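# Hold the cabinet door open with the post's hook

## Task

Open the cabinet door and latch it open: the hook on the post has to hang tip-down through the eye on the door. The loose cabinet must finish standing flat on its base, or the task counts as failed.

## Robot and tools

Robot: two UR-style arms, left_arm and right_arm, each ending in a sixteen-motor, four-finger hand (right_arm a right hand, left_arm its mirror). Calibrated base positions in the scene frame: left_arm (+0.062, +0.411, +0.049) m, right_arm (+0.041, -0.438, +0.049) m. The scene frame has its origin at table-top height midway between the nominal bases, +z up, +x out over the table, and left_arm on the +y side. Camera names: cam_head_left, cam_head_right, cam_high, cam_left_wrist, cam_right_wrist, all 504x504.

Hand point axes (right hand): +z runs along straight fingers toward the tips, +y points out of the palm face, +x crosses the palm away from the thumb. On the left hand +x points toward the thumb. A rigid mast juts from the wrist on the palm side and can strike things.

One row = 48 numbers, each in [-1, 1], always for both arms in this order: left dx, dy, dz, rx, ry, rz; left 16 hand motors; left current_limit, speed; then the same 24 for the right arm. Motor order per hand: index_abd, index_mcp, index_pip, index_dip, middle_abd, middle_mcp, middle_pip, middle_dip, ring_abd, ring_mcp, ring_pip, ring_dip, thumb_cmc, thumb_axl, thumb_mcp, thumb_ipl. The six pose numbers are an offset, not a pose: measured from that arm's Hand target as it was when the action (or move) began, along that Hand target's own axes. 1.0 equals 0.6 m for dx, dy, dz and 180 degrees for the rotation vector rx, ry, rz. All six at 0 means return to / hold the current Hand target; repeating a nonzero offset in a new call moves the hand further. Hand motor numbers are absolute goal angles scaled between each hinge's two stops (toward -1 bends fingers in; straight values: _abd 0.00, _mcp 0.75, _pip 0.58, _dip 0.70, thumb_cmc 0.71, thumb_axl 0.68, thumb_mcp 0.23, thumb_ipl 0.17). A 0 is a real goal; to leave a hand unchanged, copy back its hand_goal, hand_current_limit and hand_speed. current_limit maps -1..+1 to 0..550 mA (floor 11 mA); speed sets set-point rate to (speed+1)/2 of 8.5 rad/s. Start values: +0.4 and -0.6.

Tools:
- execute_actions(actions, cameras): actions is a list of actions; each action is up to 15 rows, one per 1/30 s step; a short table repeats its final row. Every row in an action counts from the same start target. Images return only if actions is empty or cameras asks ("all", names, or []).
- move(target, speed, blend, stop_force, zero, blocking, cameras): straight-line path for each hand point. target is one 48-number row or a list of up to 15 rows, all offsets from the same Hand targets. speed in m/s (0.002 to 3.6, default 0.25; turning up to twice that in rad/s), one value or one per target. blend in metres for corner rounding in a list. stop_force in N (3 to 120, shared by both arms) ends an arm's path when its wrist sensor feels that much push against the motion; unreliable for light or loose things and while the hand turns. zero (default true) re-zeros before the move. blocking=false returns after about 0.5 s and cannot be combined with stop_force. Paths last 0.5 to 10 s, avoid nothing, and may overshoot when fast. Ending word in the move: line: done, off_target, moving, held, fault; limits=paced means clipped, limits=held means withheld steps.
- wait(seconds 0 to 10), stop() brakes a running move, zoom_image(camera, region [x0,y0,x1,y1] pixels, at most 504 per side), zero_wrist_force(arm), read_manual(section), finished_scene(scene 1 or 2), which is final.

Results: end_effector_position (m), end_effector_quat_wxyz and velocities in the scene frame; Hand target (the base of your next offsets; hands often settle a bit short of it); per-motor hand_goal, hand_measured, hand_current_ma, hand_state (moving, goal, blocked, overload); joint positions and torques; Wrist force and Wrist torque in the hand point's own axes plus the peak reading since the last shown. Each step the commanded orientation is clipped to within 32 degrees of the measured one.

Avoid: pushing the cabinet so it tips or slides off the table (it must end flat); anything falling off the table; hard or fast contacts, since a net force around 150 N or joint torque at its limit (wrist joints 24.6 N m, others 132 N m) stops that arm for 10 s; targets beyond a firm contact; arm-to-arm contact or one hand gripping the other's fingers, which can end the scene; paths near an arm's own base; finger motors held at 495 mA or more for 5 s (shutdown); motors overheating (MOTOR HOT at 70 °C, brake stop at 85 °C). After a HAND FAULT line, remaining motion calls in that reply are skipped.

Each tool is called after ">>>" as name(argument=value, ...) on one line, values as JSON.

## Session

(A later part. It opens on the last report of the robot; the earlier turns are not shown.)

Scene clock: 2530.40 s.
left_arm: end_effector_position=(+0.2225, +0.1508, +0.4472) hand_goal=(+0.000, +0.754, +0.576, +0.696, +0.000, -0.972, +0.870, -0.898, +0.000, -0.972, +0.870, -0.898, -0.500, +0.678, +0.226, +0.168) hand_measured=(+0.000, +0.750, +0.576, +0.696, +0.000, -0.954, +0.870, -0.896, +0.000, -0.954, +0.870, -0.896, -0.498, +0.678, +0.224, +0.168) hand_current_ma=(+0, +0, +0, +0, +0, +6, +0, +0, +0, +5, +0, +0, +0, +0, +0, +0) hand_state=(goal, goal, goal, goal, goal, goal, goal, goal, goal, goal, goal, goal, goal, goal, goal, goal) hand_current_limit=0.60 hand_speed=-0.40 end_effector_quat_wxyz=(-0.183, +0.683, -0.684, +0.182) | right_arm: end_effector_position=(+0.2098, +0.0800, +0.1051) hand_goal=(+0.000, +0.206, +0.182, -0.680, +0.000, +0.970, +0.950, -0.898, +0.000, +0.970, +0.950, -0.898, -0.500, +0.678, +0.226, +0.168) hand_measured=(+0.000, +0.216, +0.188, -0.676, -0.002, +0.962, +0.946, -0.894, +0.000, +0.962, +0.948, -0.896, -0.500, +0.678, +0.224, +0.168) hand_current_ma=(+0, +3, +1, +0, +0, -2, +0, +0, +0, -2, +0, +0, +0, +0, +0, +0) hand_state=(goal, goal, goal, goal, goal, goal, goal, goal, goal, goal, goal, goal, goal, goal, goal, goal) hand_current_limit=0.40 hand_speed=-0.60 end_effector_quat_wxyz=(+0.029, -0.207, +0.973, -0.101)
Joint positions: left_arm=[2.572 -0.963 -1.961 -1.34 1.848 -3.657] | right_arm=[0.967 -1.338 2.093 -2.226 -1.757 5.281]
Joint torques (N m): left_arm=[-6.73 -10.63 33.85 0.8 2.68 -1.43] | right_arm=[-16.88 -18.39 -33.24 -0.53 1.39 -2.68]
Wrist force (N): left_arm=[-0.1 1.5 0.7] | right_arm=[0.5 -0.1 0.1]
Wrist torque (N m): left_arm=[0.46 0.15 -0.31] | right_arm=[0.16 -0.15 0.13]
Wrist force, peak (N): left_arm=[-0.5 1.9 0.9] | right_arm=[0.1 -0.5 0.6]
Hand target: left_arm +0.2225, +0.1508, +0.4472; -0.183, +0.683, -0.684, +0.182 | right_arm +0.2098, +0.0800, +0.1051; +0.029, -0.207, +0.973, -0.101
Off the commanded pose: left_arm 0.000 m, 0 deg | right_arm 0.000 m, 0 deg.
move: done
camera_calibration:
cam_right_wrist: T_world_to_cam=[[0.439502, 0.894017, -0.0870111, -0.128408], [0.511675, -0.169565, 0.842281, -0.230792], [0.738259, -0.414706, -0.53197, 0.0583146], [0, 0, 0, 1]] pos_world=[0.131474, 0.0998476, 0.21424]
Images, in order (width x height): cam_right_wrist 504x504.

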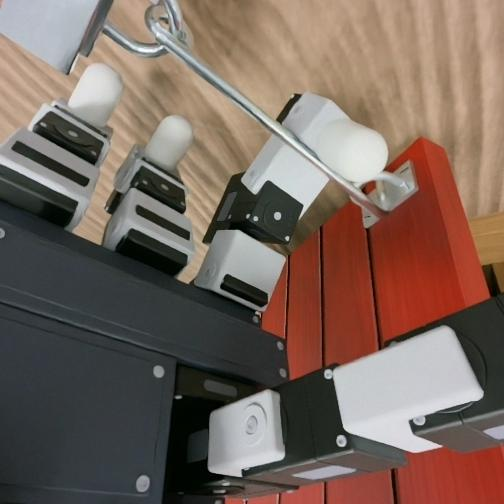

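>>> move(target=[[0,0,0,0,0,0,0,0.754,0.576,0.696,0,-0.973,0.869,-0.899,0,-0.973,0.869,-0.899,-0.5,0.678,0.226,0.168,0.6,-0.4,-0.0019,0.0018,0.0082,0,0.0218,-0.0046,0,0.205,0.182,-0.681,0,0.97,0.95,-0.899,0,0.97,0.95,-0.899,-0.5,0.678,0.226,0.168,0.4,-0.6]], speed=0.03, cameras=["cam_head_left","cam_head_right","cam_right_wrist","cam_left_wrist"])

Scene clock: 2564.07 s.
left_arm: end_effector_position=(+0.2225, +0.1508, +0.4472) hand_goal=(+0.000, +0.754, +0.576, +0.696, +0.000, -0.972, +0.870, -0.898, +0.000, -0.972, +0.870, -0.898, -0.500, +0.678, +0.226, +0.168) hand_measured=(+0.000, +0.750, +0.576, +0.696, +0.000, -0.954, +0.870, -0.896, +0.000, -0.954, +0.870, -0.896, -0.498, +0.678, +0.224, +0.168) hand_current_ma=(+0, +0, +0, +0, +0, +6, +0, +0, +0, +5, +0, +0, +0, +0, +0, +0) hand_state=(goal, goal, goal, goal, goal, goal, goal, goal, goal, goal, goal, goal, goal, goal, goal, goal) hand_current_limit=0.60 hand_speed=-0.40 end_effector_quat_wxyz=(-0.183, +0.683, -0.684, +0.182) | right_arm: end_effector_position=(+0.2109, +0.0805, +0.1001) hand_goal=(+0.000, +0.206, +0.182, -0.680, +0.000, +0.970, +0.950, -0.898, +0.000, +0.970, +0.950, -0.898, -0.500, +0.678, +0.226, +0.168) hand_measured=(+0.000, +0.216, +0.188, -0.676, -0.002, +0.962, +0.946, -0.894, +0.000, +0.962, +0.948, -0.896, -0.500, +0.678, +0.224, +0.168) hand_current_ma=(+0, +3, +1, +0, +0, -2, +0, +0, +0, -2, +0, +0, +0, +0, +0, +0) hand_state=(goal, goal, goal, goal, goal, goal, goal, goal, goal, goal, goal, goal, goal, goal, goal, goal) hand_current_limit=0.40 hand_speed=-0.60 end_effector_quat_wxyz=(-0.005, -0.210, +0.972, -0.108)
Joint positions: left_arm=[2.572 -0.963 -1.961 -1.34 1.848 -3.657] | right_arm=[0.948 -1.315 2.054 -2.155 -1.723 5.257]
Joint torques (N m): left_arm=[-6.12 -11.88 33.96 0.61 2.76 -1.55] | right_arm=[-16.87 -20.72 -34.2 -0.21 1.47 -2.89]
Wrist force (N): left_arm=[-0.2 1.6 1.0] | right_arm=[0.5 -0.2 0.1]
Wrist torque (N m): left_arm=[0.44 0.17 -0.33] | right_arm=[0.12 -0.14 0.14]
Wrist force, peak (N): left_arm=[-0.1 1.9 0.8] | right_arm=[0.6 -0.3 0.4]
Hand target: left_arm +0.2225, +0.1508, +0.4472; -0.183, +0.683, -0.684, +0.182 | right_arm +0.2109, +0.0805, +0.1001; -0.005, -0.210, +0.972, -0.108
Off the commanded pose: left_arm 0.000 m, 0 deg | right_arm 0.000 m, 0 deg.
move: done
camera_calibration:
cam_left_wrist: T_world_to_cam=[[0.560417, 0.763211, 0.321623, -0.415168], [0.072203, -0.431879, 0.899037, -0.405362], [0.825057, -0.480613, -0.297138, 0.146789], [0, 0, 0, 1]] pos_world=[0.140826, 0.212342, 0.541579]
cam_right_wrist: T_world_to_cam=[[0.432352, 0.890719, -0.140325, -0.122682], [0.564449, -0.145986, 0.812456, -0.237052], [0.703185, -0.430473, -0.565883, 0.0670839], [0, 0, 0, 1]] pos_world=[0.139674, 0.103547, 0.213341]
Images, in order (width x height): cam_head_left 504x504, cam_head_right 504x504, cam_left_wrist 504x504, cam_right_wrist 504x504.

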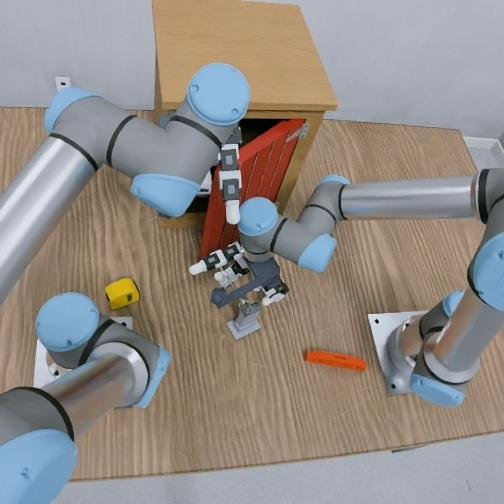

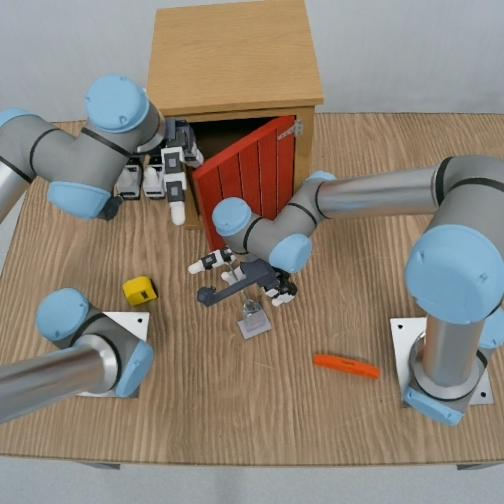

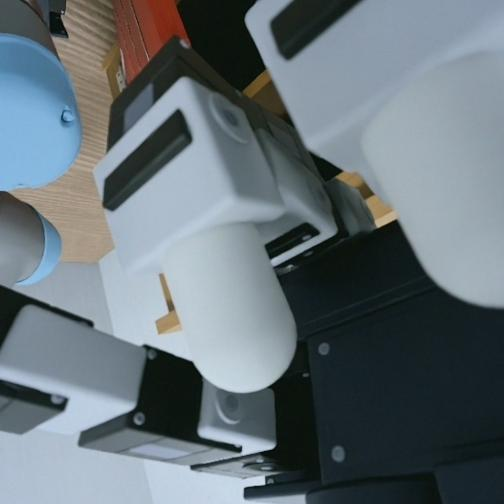

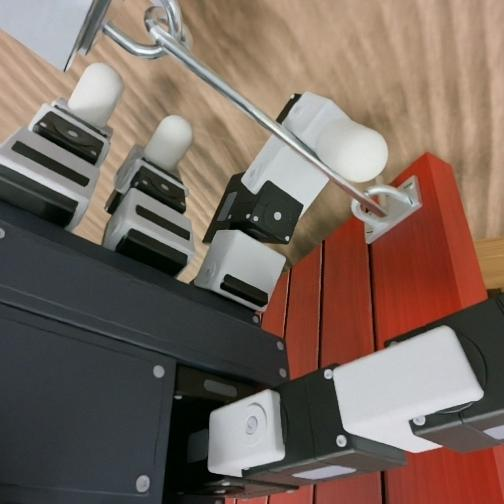

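>>> zoom_image(camera="cam_right_wrist", region=[320, 130, 440, 250])

>>> zoom_image(camera="cam_right_wrist", region=[120, 0, 260, 140])

Scaled by 4.200.

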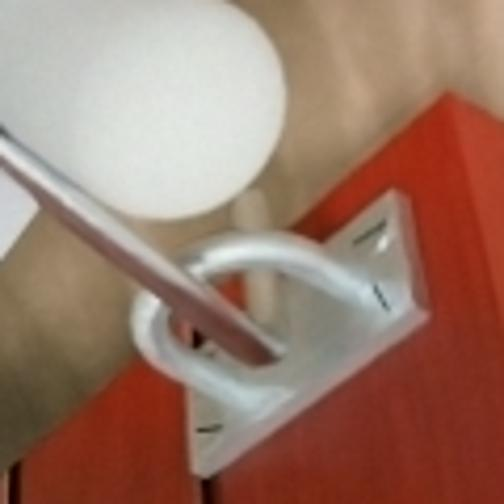

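Scaled by 3.600.

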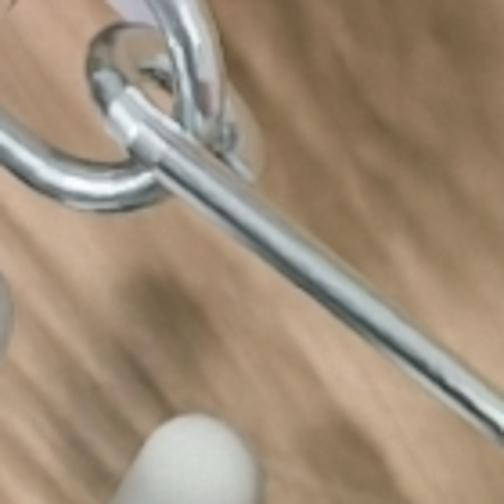

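>>> move(target=[[0,0,0,0,0,0,0,0.754,0.576,0.696,0,-0.973,0.869,-0.899,0,-0.973,0.869,-0.899,-0.5,0.678,0.226,0.168,0.6,-0.4,-0.0014,0.0013,0.0062,0,0.0163,-0.0035,0,0.205,0.182,-0.681,0,0.97,0.95,-0.899,0,0.97,0.95,-0.899,-0.5,0.678,0.226,0.168,0.4,-0.6]], speed=0.03, cameras=["cam_head_left","cam_head_right","cam_right_wrist"])

>>> zoom_image(camera="cam_right_wrist", region=[320, 130, 440, 250])

>>> zoom_image(camera="cam_right_wrist", region=[200, 80, 400, 280])

>>> zoom_image(camera="cam_head_right", region=[180, 230, 310, 360])

Scene clock: 2581.13 s.
left_arm: end_effector_position=(+0.2225, +0.1508, +0.4472) hand_goal=(+0.000, +0.754, +0.576, +0.696, +0.000, -0.972, +0.870, -0.898, +0.000, -0.972, +0.870, -0.898, -0.500, +0.678, +0.226, +0.168) hand_measured=(+0.000, +0.750, +0.576, +0.696, +0.000, -0.954, +0.870, -0.896, +0.000, -0.954, +0.870, -0.896, -0.498, +0.678, +0.224, +0.168) hand_current_ma=(+0, +0, +0, +0, +0, +6, +0, +0, +0, +5, +0, +0, +0, +0, +0, +0) hand_state=(goal, goal, goal, goal, goal, goal, goal, goal, goal, goal, goal, goal, goal, goal, goal, goal) hand_current_limit=0.60 hand_speed=-0.40 end_effector_quat_wxyz=(-0.183, +0.683, -0.684, +0.182) | right_arm: end_effector_position=(+0.2115, +0.0807, +0.0963) hand_goal=(+0.000, +0.206, +0.182, -0.680, +0.000, +0.970, +0.950, -0.898, +0.000, +0.970, +0.950, -0.898, -0.500, +0.678, +0.226, +0.168) hand_measured=(+0.000, +0.216, +0.188, -0.676, -0.002, +0.962, +0.946, -0.894, +0.000, +0.962, +0.948, -0.896, -0.500, +0.678, +0.224, +0.168) hand_current_ma=(+0, +3, +1, +0, +0, -2, +0, +0, +0, -2, +0, +0, +0, +0, +0, +0) hand_state=(goal, goal, goal, goal, goal, goal, goal, goal, goal, goal, goal, goal, goal, goal, goal, goal) hand_current_limit=0.40 hand_speed=-0.60 end_effector_quat_wxyz=(-0.030, -0.213, +0.970, -0.113)
Joint positions: left_arm=[2.572 -0.963 -1.961 -1.34 1.848 -3.657] | right_arm=[0.934 -1.295 2.026 -2.104 -1.699 5.238]
Joint torques (N m): left_arm=[-6.01 -10.99 34.52 0.89 2.64 -1.37] | right_arm=[-17.13 -19.93 -33.9 -0.22 1.56 -2.87]
Wrist force (N): left_arm=[0.0 1.5 0.8] | right_arm=[0.4 -0.2 -0.2]
Wrist torque (N m): left_arm=[0.44 0.14 -0.31] | right_arm=[0.12 -0.10 0.11]
Wrist force, peak (N): left_arm=[-0.4 1.8 0.9] | right_arm=[0.7 -0.3 -0.3]
Hand target: left_arm +0.2225, +0.1508, +0.4472; -0.183, +0.683, -0.684, +0.182 | right_arm +0.2115, +0.0807, +0.0963; -0.030, -0.213, +0.970, -0.113
Off the commanded pose: left_arm 0.000 m, 0 deg | right_arm 0.000 m, 0 deg.
move: done
camera_calibration:
cam_right_wrist: T_world_to_cam=[[0.424652, 0.88731, -0.179865, -0.117994], [0.602736, -0.128833, 0.787471, -0.241326], [0.675558, -0.442813, -0.589523, 0.0737071], [0, 0, 0, 1]] pos_world=[0.145769, 0.106245, 0.212267]
Images, in order (width x height): cam_head_left 504x504, cam_head_right 504x504, cam_right_wrist 504x504.

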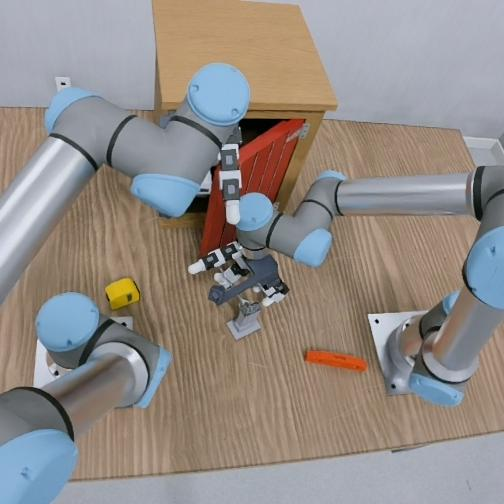

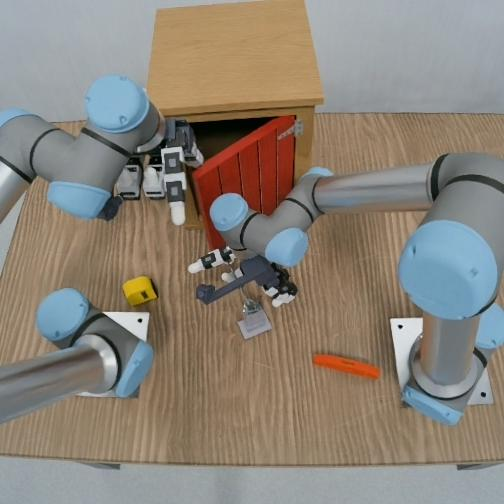

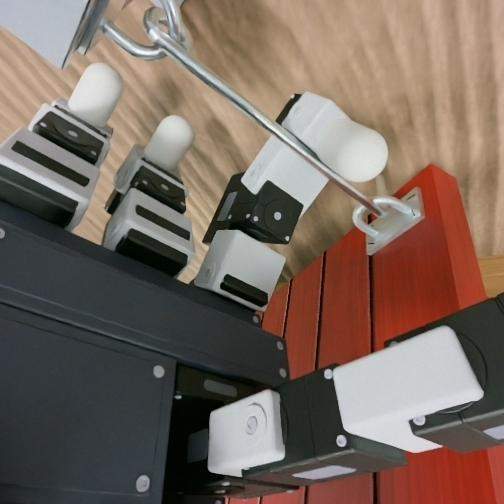

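Scaled by 4.200.

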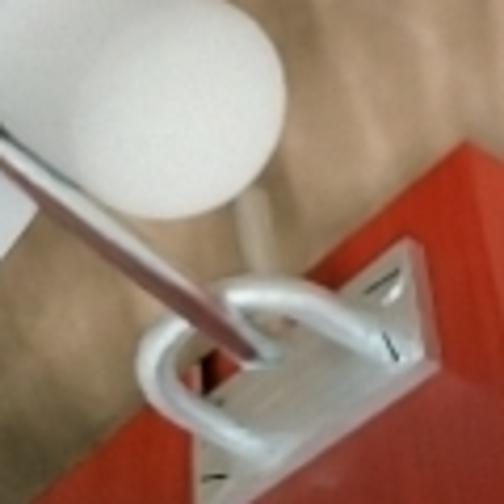

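Scaled by 2.520.

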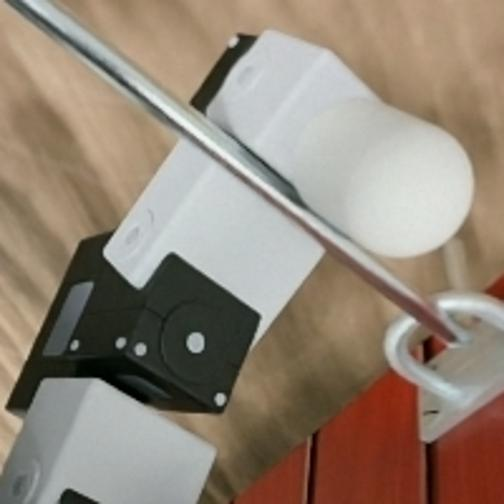

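Scaled by 3.877.

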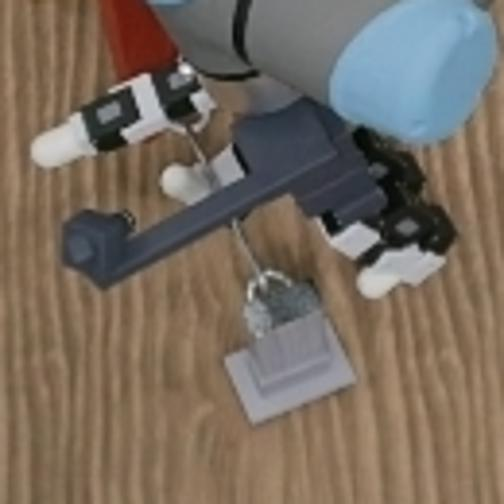

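>>> move(target=[[0,0,0,0,0,0,0,0.754,0.576,0.696,0,-0.973,0.869,-0.899,0,-0.973,0.869,-0.899,-0.5,0.678,0.226,0.168,0.6,-0.4,-0.0009,0.0009,0.0041,0,0.0109,-0.0023,0,0.205,0.182,-0.681,0,0.97,0.95,-0.899,0,0.97,0.95,-0.899,-0.5,0.678,0.226,0.168,0.4,-0.6]], speed=0.03, cameras=["cam_right_wrist"])

>>> zoom_image(camera="cam_right_wrist", region=[320, 130, 440, 250])

>>> zoom_image(camera="cam_right_wrist", region=[200, 80, 400, 280])

Scene clock: 2589.13 s.
left_arm: end_effector_position=(+0.2225, +0.1508, +0.4472) hand_goal=(+0.000, +0.754, +0.576, +0.696, +0.000, -0.972, +0.870, -0.898, +0.000, -0.972, +0.870, -0.898, -0.500, +0.678, +0.226, +0.168) hand_measured=(+0.000, +0.750, +0.576, +0.696, +0.000, -0.954, +0.870, -0.896, +0.000, -0.954, +0.870, -0.896, -0.498, +0.678, +0.224, +0.168) hand_current_ma=(+0, +0, +0, +0, +0, +6, +0, +0, +0, +5, +0, +0, +0, +0, +0, +0) hand_state=(goal, goal, goal, goal, goal, goal, goal, goal, goal, goal, goal, goal, goal, goal, goal, goal) hand_current_limit=0.60 hand_speed=-0.40 end_effector_quat_wxyz=(-0.183, +0.683, -0.684, +0.182) | right_arm: end_effector_position=(+0.2117, +0.0808, +0.0937) hand_goal=(+0.000, +0.206, +0.182, -0.680, +0.000, +0.970, +0.950, -0.898, +0.000, +0.970, +0.950, -0.898, -0.500, +0.678, +0.226, +0.168) hand_measured=(+0.000, +0.216, +0.188, -0.676, -0.002, +0.962, +0.946, -0.894, +0.000, +0.962, +0.948, -0.896, -0.500, +0.678, +0.224, +0.168) hand_current_ma=(+0, +3, +1, +0, +0, -2, +0, +0, +0, -2, +0, +0, +0, +0, +0, +0) hand_state=(goal, goal, goal, goal, goal, goal, goal, goal, goal, goal, goal, goal, goal, goal, goal, goal) hand_current_limit=0.40 hand_speed=-0.60 end_effector_quat_wxyz=(-0.047, -0.214, +0.969, -0.117)
Joint positions: left_arm=[2.572 -0.963 -1.961 -1.34 1.848 -3.657] | right_arm=[0.926 -1.281 2.006 -2.069 -1.684 5.226]
Joint torques (N m): left_arm=[-5.97 -12.53 34.13 0.72 2.56 -1.23] | right_arm=[-16.22 -20.44 -33.5 -0.01 1.58 -2.87]
Wrist force (N): left_arm=[-0.1 1.6 1.0] | right_arm=[0.5 -0.1 -0.2]
Wrist torque (N m): left_arm=[0.44 0.15 -0.31] | right_arm=[0.15 -0.11 0.14]
Wrist force, peak (N): left_arm=[0.0 1.8 0.9] | right_arm=[0.8 -0.2 -0.4]
Hand target: left_arm +0.2225, +0.1508, +0.4472; -0.183, +0.683, -0.684, +0.182 | right_arm +0.2117, +0.0809, +0.0937; -0.047, -0.214, +0.969, -0.117
Off the commanded pose: left_arm 0.000 m, 0 deg | right_arm 0.000 m, 0 deg.
move: done
camera_calibration:
cam_right_wrist: T_world_to_cam=[[0.418561, 0.884516, -0.206004, -0.114677], [0.627596, -0.117748, 0.769583, -0.243833], [0.656453, -0.451405, -0.604404, 0.0782445], [0, 0, 0, 1]] pos_world=[0.149664, 0.108043, 0.211317]
Images, in order (width x height): cam_right_wrist 504x504.

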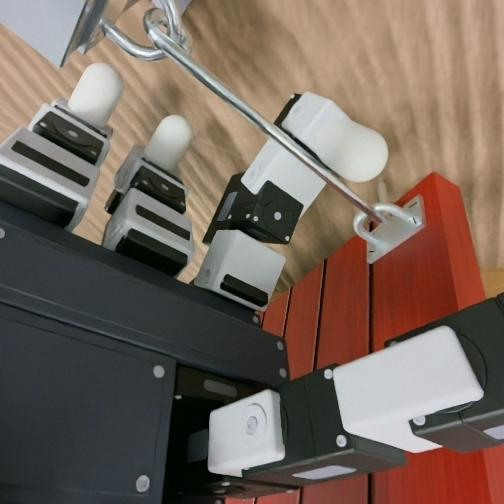

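Scaled by 4.200.

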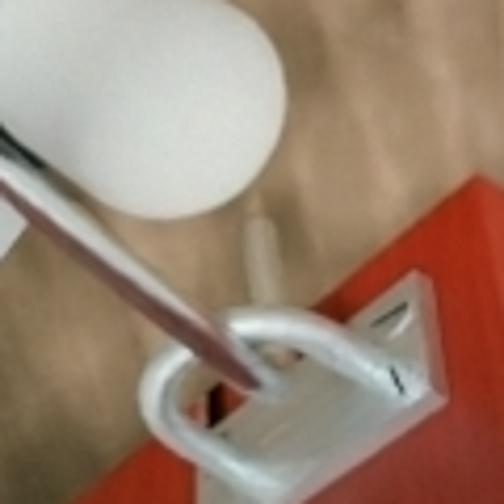

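Scaled by 2.520.

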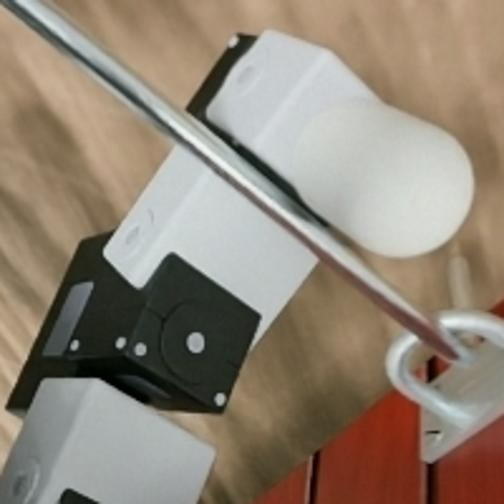

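>>> move(target=[[0,0,0,0,0,0,0,0.754,0.576,0.696,0,-0.973,0.869,-0.899,0,-0.973,0.869,-0.899,-0.5,0.678,0.226,0.168,0.6,-0.4,0,0,0,0,0,0,0,0.205,0.182,0.5,0,0.97,0.95,-0.899,0,0.97,0.95,-0.899,-0.5,0.678,0.226,0.168,0.4,-0.85]], speed=0.03, cameras=["cam_right_wrist","cam_head_right"])

>>> zoom_image(camera="cam_right_wrist", region=[320, 130, 440, 250])

>>> zoom_image(camera="cam_right_wrist", region=[200, 80, 400, 280])

Scene clock: 2624.80 s.
left_arm: end_effector_position=(+0.2225, +0.1508, +0.4472) hand_goal=(+0.000, +0.754, +0.576, +0.696, +0.000, -0.972, +0.870, -0.898, +0.000, -0.972, +0.870, -0.898, -0.500, +0.678, +0.226, +0.168) hand_measured=(+0.000, +0.750, +0.576, +0.696, +0.000, -0.954, +0.870, -0.896, +0.000, -0.954, +0.870, -0.896, -0.498, +0.678, +0.224, +0.168) hand_current_ma=(+0, +0, +0, +0, +0, +6, +0, +0, +0, +5, +0, +0, +0, +0, +0, +0) hand_state=(goal, goal, goal, goal, goal, goal, goal, goal, goal, goal, goal, goal, goal, goal, goal, goal) hand_current_limit=0.60 hand_speed=-0.40 end_effector_quat_wxyz=(-0.183, +0.683, -0.684, +0.182) | right_arm: end_effector_position=(+0.2117, +0.0809, +0.0937) hand_goal=(+0.000, +0.206, +0.182, +0.500, +0.000, +0.970, +0.950, -0.898, +0.000, +0.970, +0.950, -0.898, -0.500, +0.678, +0.226, +0.168) hand_measured=(+0.000, +0.216, +0.188, +0.498, -0.002, +0.962, +0.946, -0.894, +0.000, +0.962, +0.948, -0.896, -0.500, +0.678, +0.224, +0.168) hand_current_ma=(+0, +3, +1, +0, +0, -2, +0, +0, +0, -2, +0, +0, +0, +0, +0, +0) hand_state=(goal, goal, goal, goal, goal, goal, goal, goal, goal, goal, goal, goal, goal, goal, goal, goal) hand_current_limit=0.40 hand_speed=-0.85 end_effector_quat_wxyz=(-0.047, -0.214, +0.969, -0.117)
Joint positions: left_arm=[2.572 -0.963 -1.961 -1.34 1.848 -3.657] | right_arm=[0.926 -1.281 2.006 -2.069 -1.684 5.226]
Joint torques (N m): left_arm=[-6.63 -11.69 33.94 0.75 2.6 -1.03] | right_arm=[-15.84 -20.73 -33.74 0.01 1.65 -2.88]
Wrist force (N): left_arm=[0.0 1.6 0.9] | right_arm=[0.6 -0.3 -0.3]
Wrist torque (N m): left_arm=[0.45 0.15 -0.31] | right_arm=[0.13 -0.11 0.13]
Wrist force, peak (N): left_arm=[-0.3 1.8 1.0] | right_arm=[0.6 -0.4 -0.3]
Hand target: left_arm +0.2225, +0.1508, +0.4472; -0.183, +0.683, -0.684, +0.182 | right_arm +0.2117, +0.0809, +0.0937; -0.047, -0.214, +0.969, -0.117
Off the commanded pose: left_arm 0.000 m, 0 deg | right_arm 0.000 m, 0 deg.
move: done
camera_calibration:
cam_right_wrist: T_world_to_cam=[[0.418493, 0.884516, -0.206144, -0.114679], [0.627699, -0.117642, 0.769515, -0.243908], [0.656397, -0.451433, -0.604442, 0.0781983], [0, 0, 0, 1]] pos_world=[0.149764, 0.108043, 0.211317]
Images, in order (width x height): cam_head_right 504x504, cam_right_wrist 504x504.

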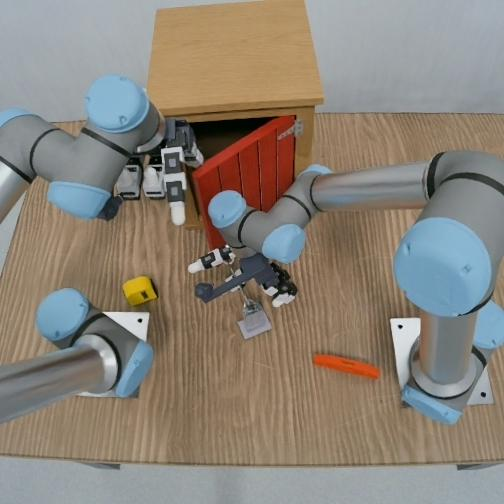

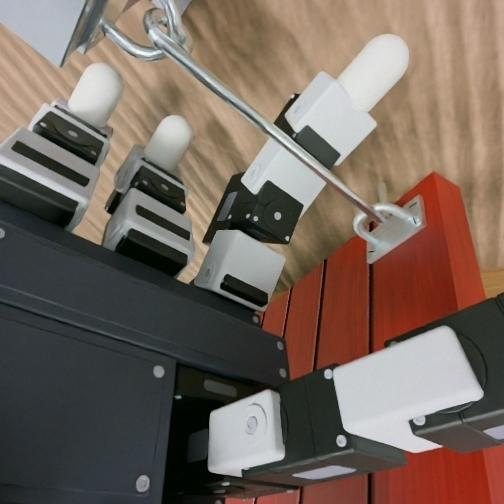

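Scaled by 4.200.

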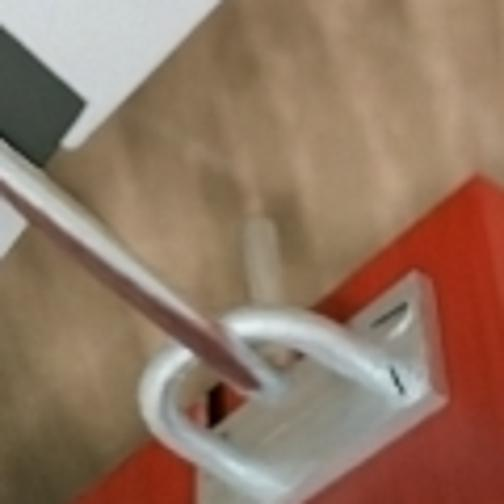

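Scaled by 2.520.

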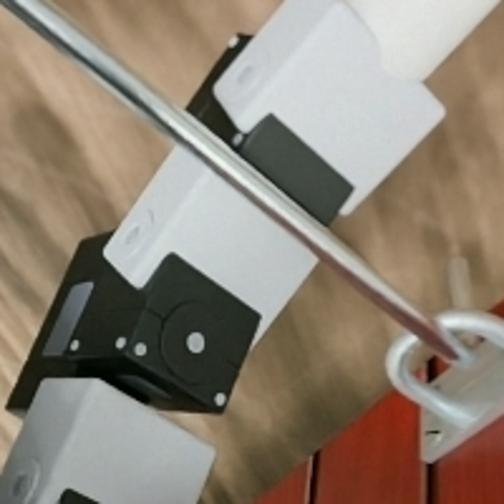

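>>> move(target=[[0,0,0,0,0,0,0,0.754,0.576,0.696,0,-0.973,0.869,-0.899,0,-0.973,0.869,-0.899,-0.5,0.678,0.226,0.168,0.6,-0.4,0,0,0.0133,0,0,0,0,0.205,0.182,0.5,0,0.97,0.95,-0.899,0,0.97,0.95,-0.899,-0.5,0.678,0.226,0.168,0.4,-0.85],[0,0,0,0,0,0,0,0.754,0.576,0.696,0,-0.973,0.869,-0.899,0,-0.973,0.869,-0.899,-0.5,0.678,0.226,0.168,0.6,-0.4,0,-0.2,0.0133,0,0,0,0,0.205,0.182,0.5,0,0.97,0.95,-0.899,0,0.97,0.95,-0.899,-0.5,0.678,0.226,0.168,0.4,-0.85]], speed=0.05, cameras=["cam_right_wrist","cam_head_right","cam_head_left"])

>>> zoom_image(camera="cam_head_right", region=[180, 230, 310, 360])

Scene clock: 2636.10 s.
left_arm: end_effector_position=(+0.2225, +0.1508, +0.4472) hand_goal=(+0.000, +0.754, +0.576, +0.696, +0.000, -0.972, +0.870, -0.898, +0.000, -0.972, +0.870, -0.898, -0.500, +0.678, +0.226, +0.168) hand_measured=(+0.000, +0.750, +0.576, +0.696, +0.000, -0.954, +0.870, -0.896, +0.000, -0.954, +0.870, -0.896, -0.498, +0.678, +0.224, +0.168) hand_current_ma=(+0, +0, +0, +0, +0, +6, +0, +0, +0, +5, +0, +0, +0, +0, +0, +0) hand_state=(goal, goal, goal, goal, goal, goal, goal, goal, goal, goal, goal, goal, goal, goal, goal, goal) hand_current_limit=0.60 hand_speed=-0.40 end_effector_quat_wxyz=(-0.183, +0.683, -0.684, +0.182) | right_arm: end_effector_position=(+0.2625, -0.0268, +0.1107) hand_goal=(+0.000, +0.206, +0.182, +0.500, +0.000, +0.970, +0.950, -0.898, +0.000, +0.970, +0.950, -0.898, -0.500, +0.678, +0.226, +0.168) hand_measured=(+0.000, +0.216, +0.188, +0.498, -0.002, +0.962, +0.946, -0.894, +0.000, +0.962, +0.948, -0.896, -0.500, +0.678, +0.224, +0.168) hand_current_ma=(+0, +3, +1, +0, +0, -2, +0, +0, +0, -2, +0, +0, +0, +0, +0, +0) hand_state=(goal, goal, goal, goal, goal, goal, goal, goal, goal, goal, goal, goal, goal, goal, goal, goal) hand_current_limit=0.40 hand_speed=-0.85 end_effector_quat_wxyz=(-0.047, -0.214, +0.969, -0.117)
Joint positions: left_arm=[2.572 -0.963 -1.961 -1.34 1.848 -3.657] | right_arm=[0.692 -1.462 2.191 -2.105 -1.733 4.996]
Joint torques (N m): left_arm=[-5.32 -11.12 35.16 0.88 2.71 -1] | right_arm=[-15.38 -29.96 -6.26 -3.43 -2.33 -2.62]
Wrist force (N): left_arm=[-0.1 1.6 0.8] | right_arm=[0.7 -0.2 -0.4]
Wrist torque (N m): left_arm=[0.47 0.15 -0.31] | right_arm=[0.15 -0.11 0.15]
Wrist force, peak (N): left_arm=[-0.1 1.8 0.7] | right_arm=[0.8 -0.8 -0.4]
Hand target: left_arm +0.2225, +0.1508, +0.4472; -0.183, +0.683, -0.684, +0.182 | right_arm +0.2626, -0.0268, +0.1107; -0.047, -0.214, +0.969, -0.117
Off the commanded pose: left_arm 0.000 m, 0 deg | right_arm 0.000 m, 0 deg.
move: done
camera_calibration:
cam_right_wrist: T_world_to_cam=[[0.418506, 0.884513, -0.206128, -0.0372456], [0.627691, -0.117661, 0.769519, -0.301611], [0.656397, -0.451433, -0.604443, 0.00661514], [0, 0, 0, 1]] pos_world=[0.200564, 0.000442764, 0.228417]
Images, in order (width x height): cam_head_left 504x504, cam_head_right 504x504, cam_right_wrist 504x504.

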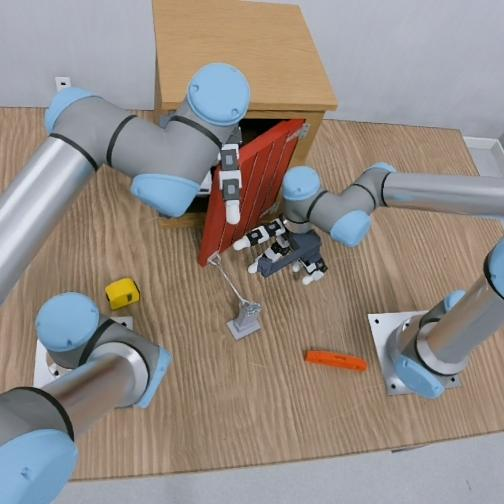

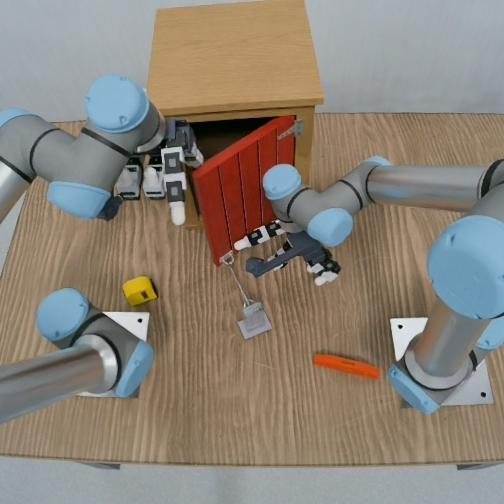

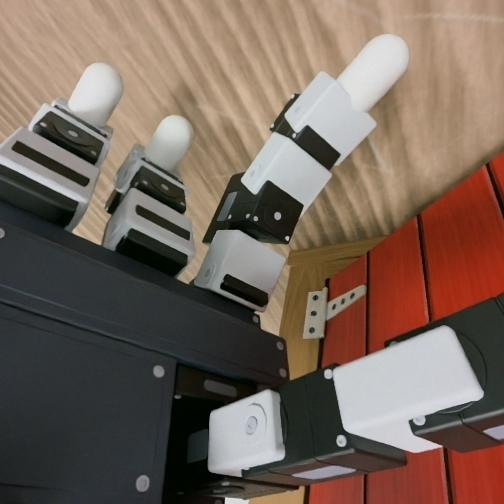

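Scaled by 3.877.

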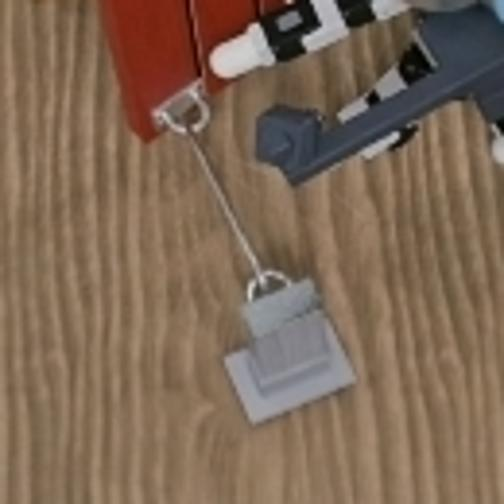

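>>> move(target=[[-0.01,-0.0173,0.01,0,0,0,0,0.754,0.576,0.696,0,-0.973,0.869,-0.899,0,-0.973,0.869,-0.899,-0.5,0.678,0.226,0.168,0.6,-0.4,0,-0.03,0,0,0,0,0,0.205,0.182,0.5,0,0.97,0.95,-0.899,0,0.97,0.95,-0.899,-0.5,0.678,0.226,0.168,0.4,-0.85],[-0.01,-0.1173,-0.1632,0,0,0,0,0.754,0.576,0.696,0,-0.973,0.869,-0.899,0,-0.973,0.869,-0.899,-0.5,0.678,0.226,0.168,0.6,-0.4,0,-0.12,-0.05,0,0,0,0,0.205,0.182,0.5,0,0.97,0.95,-0.899,0,0.97,0.95,-0.899,-0.5,0.678,0.226,0.168,0.4,-0.85]], speed=[0.03, 0.1], cameras=["cam_head_right","cam_head_left","cam_high"])

>>> zoom_image(camera="cam_head_right", region=[190, 230, 290, 330])

>>> zoom_image(camera="cam_head_left", region=[190, 230, 290, 330])

>>> zoom_image(camera="cam_head_right", region=[210, 240, 250, 280])

Scene clock: 2650.80 s.
left_arm: end_effector_position=(+0.2346, +0.1567, +0.5672) hand_goal=(+0.000, +0.754, +0.576, +0.696, +0.000, -0.972, +0.870, -0.898, +0.000, -0.972, +0.870, -0.898, -0.500, +0.678, +0.226, +0.168) hand_measured=(+0.000, +0.750, +0.576, +0.696, +0.000, -0.954, +0.870, -0.896, +0.000, -0.954, +0.870, -0.896, -0.498, +0.678, +0.224, +0.168) hand_current_ma=(+0, +0, +0, +0, +0, +6, +0, +0, +0, +5, +0, +0, +0, +0, +0, +0) hand_state=(goal, goal, goal, goal, goal, goal, goal, goal, goal, goal, goal, goal, goal, goal, goal, goal) hand_current_limit=0.60 hand_speed=-0.40 end_effector_quat_wxyz=(-0.183, +0.683, -0.683, +0.182) | right_arm: end_effector_position=(+0.2945, -0.0828, +0.1546) hand_goal=(+0.000, +0.206, +0.182, +0.500, +0.000, +0.970, +0.950, -0.898, +0.000, +0.970, +0.950, -0.898, -0.500, +0.678, +0.226, +0.168) hand_measured=(+0.000, +0.216, +0.188, +0.498, -0.002, +0.962, +0.946, -0.894, +0.000, +0.962, +0.948, -0.896, -0.500, +0.678, +0.224, +0.168) hand_current_ma=(+0, +3, +1, +0, +0, -2, +0, +0, +0, -2, +0, +0, +0, +0, +0, +0) hand_state=(goal, goal, goal, goal, goal, goal, goal, goal, goal, goal, goal, goal, goal, goal, goal, goal) hand_current_limit=0.40 hand_speed=-0.85 end_effector_quat_wxyz=(-0.047, -0.214, +0.969, -0.117)
Joint positions: left_arm=[2.622 -1.063 -1.599 -1.59 1.826 -3.611] | right_arm=[0.54 -1.599 2.202 -2.005 -1.76 4.844]
Joint torques (N m): left_arm=[-6.14 -12.34 33.02 0.67 2.55 -1.76] | right_arm=[-16.65 -26.6 -35.48 -0.19 -2.24 -2.87]
Wrist force (N): left_arm=[0.0 1.4 0.5] | right_arm=[0.7 -0.3 -0.3]
Wrist torque (N m): left_arm=[0.44 0.11 -0.35] | right_arm=[0.12 -0.13 0.16]
Wrist force, peak (N): left_arm=[-0.3 1.8 1.5] | right_arm=[1.1 -0.4 -0.2]
Hand target: left_arm +0.2346, +0.1567, +0.5672; -0.183, +0.683, -0.684, +0.182 | right_arm +0.2945, -0.0828, +0.1546; -0.047, -0.214, +0.969, -0.117
Off the commanded pose: left_arm 0.000 m, 0 deg | right_arm 0.000 m, 0 deg.
move: done
Images, in order (width x height): cam_head_left 504x504, cam_head_right 504x504, cam_high 504x504.

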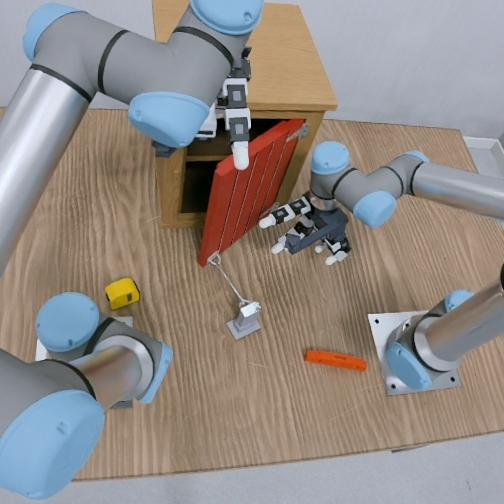

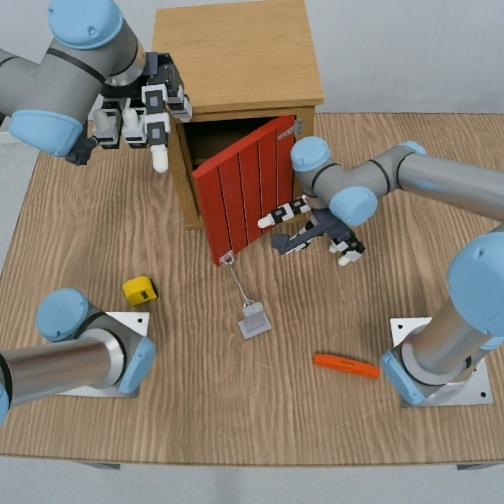

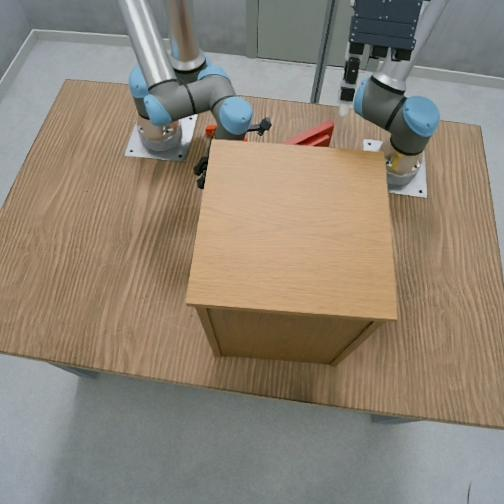

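Scaled by 5.040.

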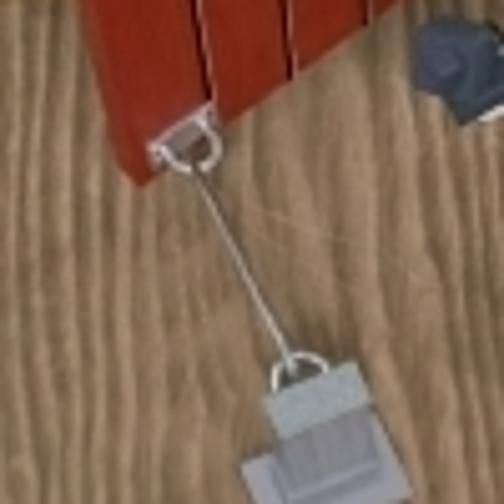

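Scaled by 5.040.

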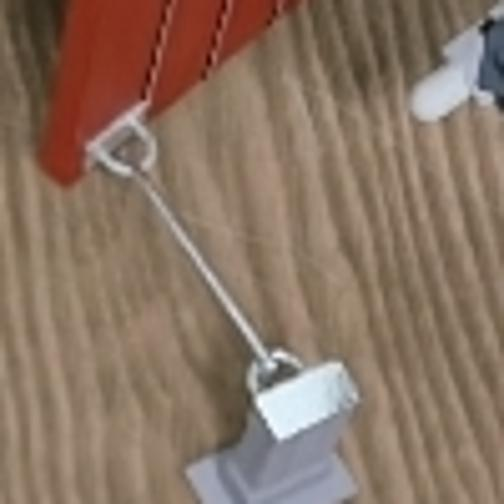

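Scaled by 12.600.

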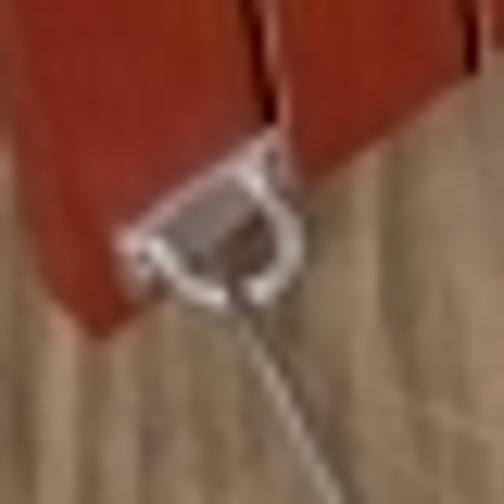

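>>> zoom_image(camera="cam_head_left", region=[200, 245, 230, 275])

Scaled by 16.800.

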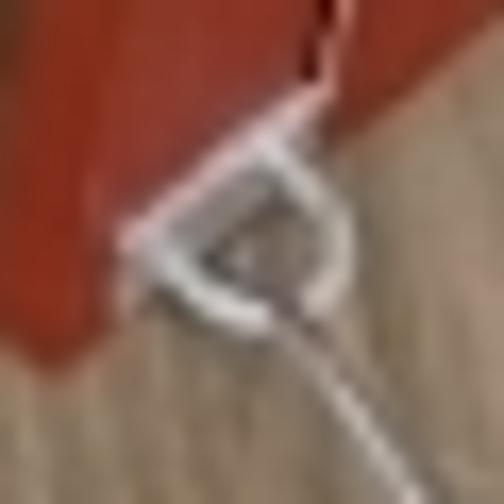

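>>> execute_actions(actions=[])

Scene clock: 2665.57 s.
left_arm: end_effector_position=(+0.2346, +0.1567, +0.5672) hand_goal=(+0.000, +0.754, +0.576, +0.696, +0.000, -0.972, +0.870, -0.898, +0.000, -0.972, +0.870, -0.898, -0.500, +0.678, +0.226, +0.168) hand_measured=(+0.000, +0.750, +0.576, +0.696, +0.000, -0.954, +0.870, -0.896, +0.000, -0.954, +0.870, -0.896, -0.498, +0.678, +0.224, +0.168) hand_current_ma=(+0, +0, +0, +0, +0, +6, +0, +0, +0, +5, +0, +0, +0, +0, +0, +0) hand_state=(goal, goal, goal, goal, goal, goal, goal, goal, goal, goal, goal, goal, goal, goal, goal, goal) hand_current_limit=0.60 hand_speed=-0.40 end_effector_quat_wxyz=(-0.183, +0.683, -0.684, +0.182) | right_arm: end_effector_position=(+0.2945, -0.0828, +0.1546) hand_goal=(+0.000, +0.206, +0.182, +0.500, +0.000, +0.970, +0.950, -0.898, +0.000, +0.970, +0.950, -0.898, -0.500, +0.678, +0.226, +0.168) hand_measured=(+0.000, +0.216, +0.188, +0.498, -0.002, +0.962, +0.946, -0.894, +0.000, +0.962, +0.948, -0.896, -0.500, +0.678, +0.224, +0.168) hand_current_ma=(+0, +3, +1, +0, +0, -2, +0, +0, +0, -2, +0, +0, +0, +0, +0, +0) hand_state=(goal, goal, goal, goal, goal, goal, goal, goal, goal, goal, goal, goal, goal, goal, goal, goal) hand_current_limit=0.40 hand_speed=-0.85 end_effector_quat_wxyz=(-0.047, -0.214, +0.969, -0.117)
Joint positions: left_arm=[2.622 -1.064 -1.599 -1.59 1.826 -3.611] | right_arm=[0.54 -1.599 2.202 -2.005 -1.76 4.844]
Joint velocities: within noise
Joint torques (N m): left_arm=[-6.13 -12.11 33.38 0.64 2.63 -1.73] | right_arm=[-16.26 -26.84 -36.31 -0.18 -2.29 -2.74]
Wrist force (N): left_arm=[0.0 1.6 0.4] | right_arm=[0.9 -0.2 -0.2]
Wrist torque (N m): left_arm=[0.47 0.12 -0.35] | right_arm=[0.13 -0.15 0.18]
Wrist force, peak (N): left_arm=[0.0 2.0 0.4] | right_arm=[1.1 -0.3 -0.2]
Hand target: left_arm +0.2346, +0.1567, +0.5672; -0.183, +0.683, -0.684, +0.182 | right_arm +0.2945, -0.0828, +0.1546; -0.047, -0.214, +0.969, -0.117
Off the commanded pose: left_arm 0.000 m, 0 deg | right_arm 0.000 m, 0 deg.
camera_calibration:
cam_left_wrist: T_world_to_cam=[[0.560417, 0.763211, 0.321623, -0.465102], [0.072203, -0.431879, 0.899037, -0.511579], [0.825057, -0.480613, -0.297138, 0.175216], [0, 0, 0, 1]] pos_world=[0.153026, 0.218242, 0.661579]
cam_right_wrist: T_world_to_cam=[[0.418493, 0.884516, -0.206144, 0.00808171], [0.627699, -0.117642, 0.769515, -0.362017], [0.656397, -0.451433, -0.604442, -0.0131144], [0, 0, 0, 1]] pos_world=[0.232464, -0.0556572, 0.272317]

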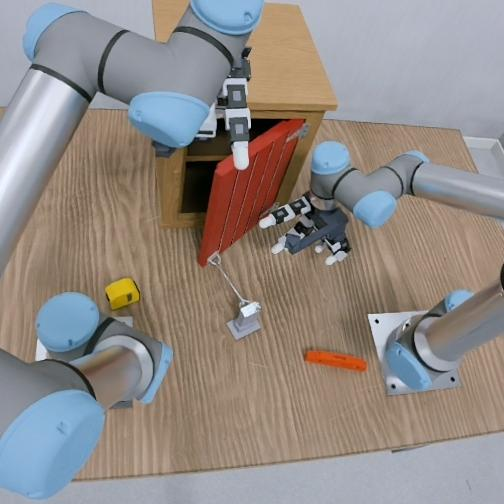

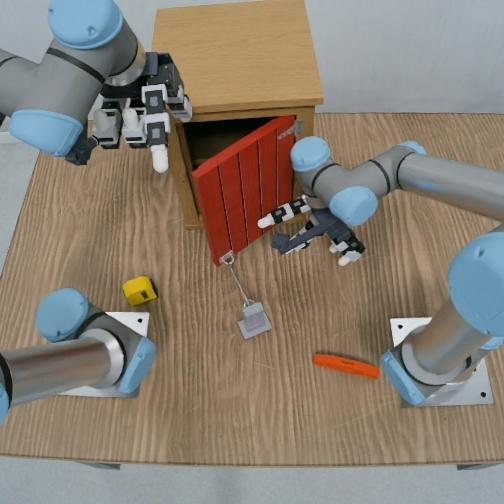

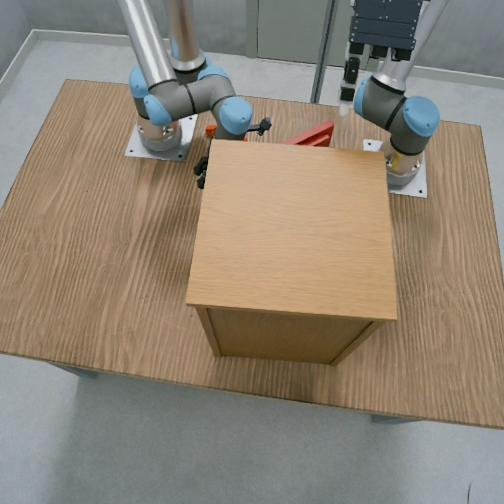

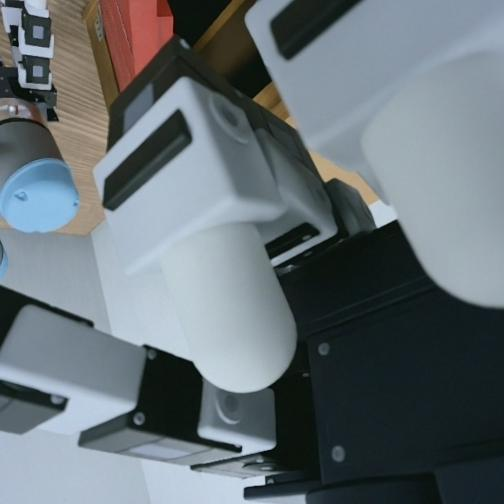

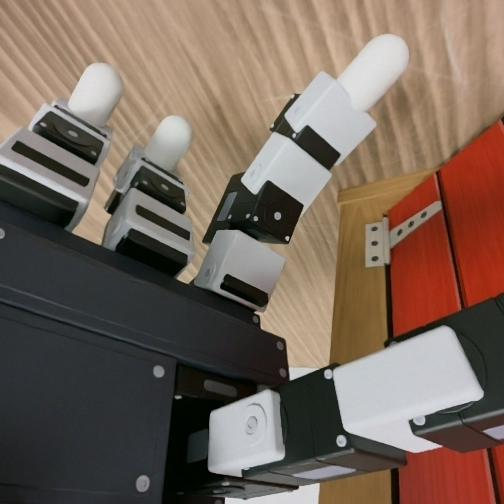

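>>> finished_scene(scene=2)

The scene is finished: the task was done.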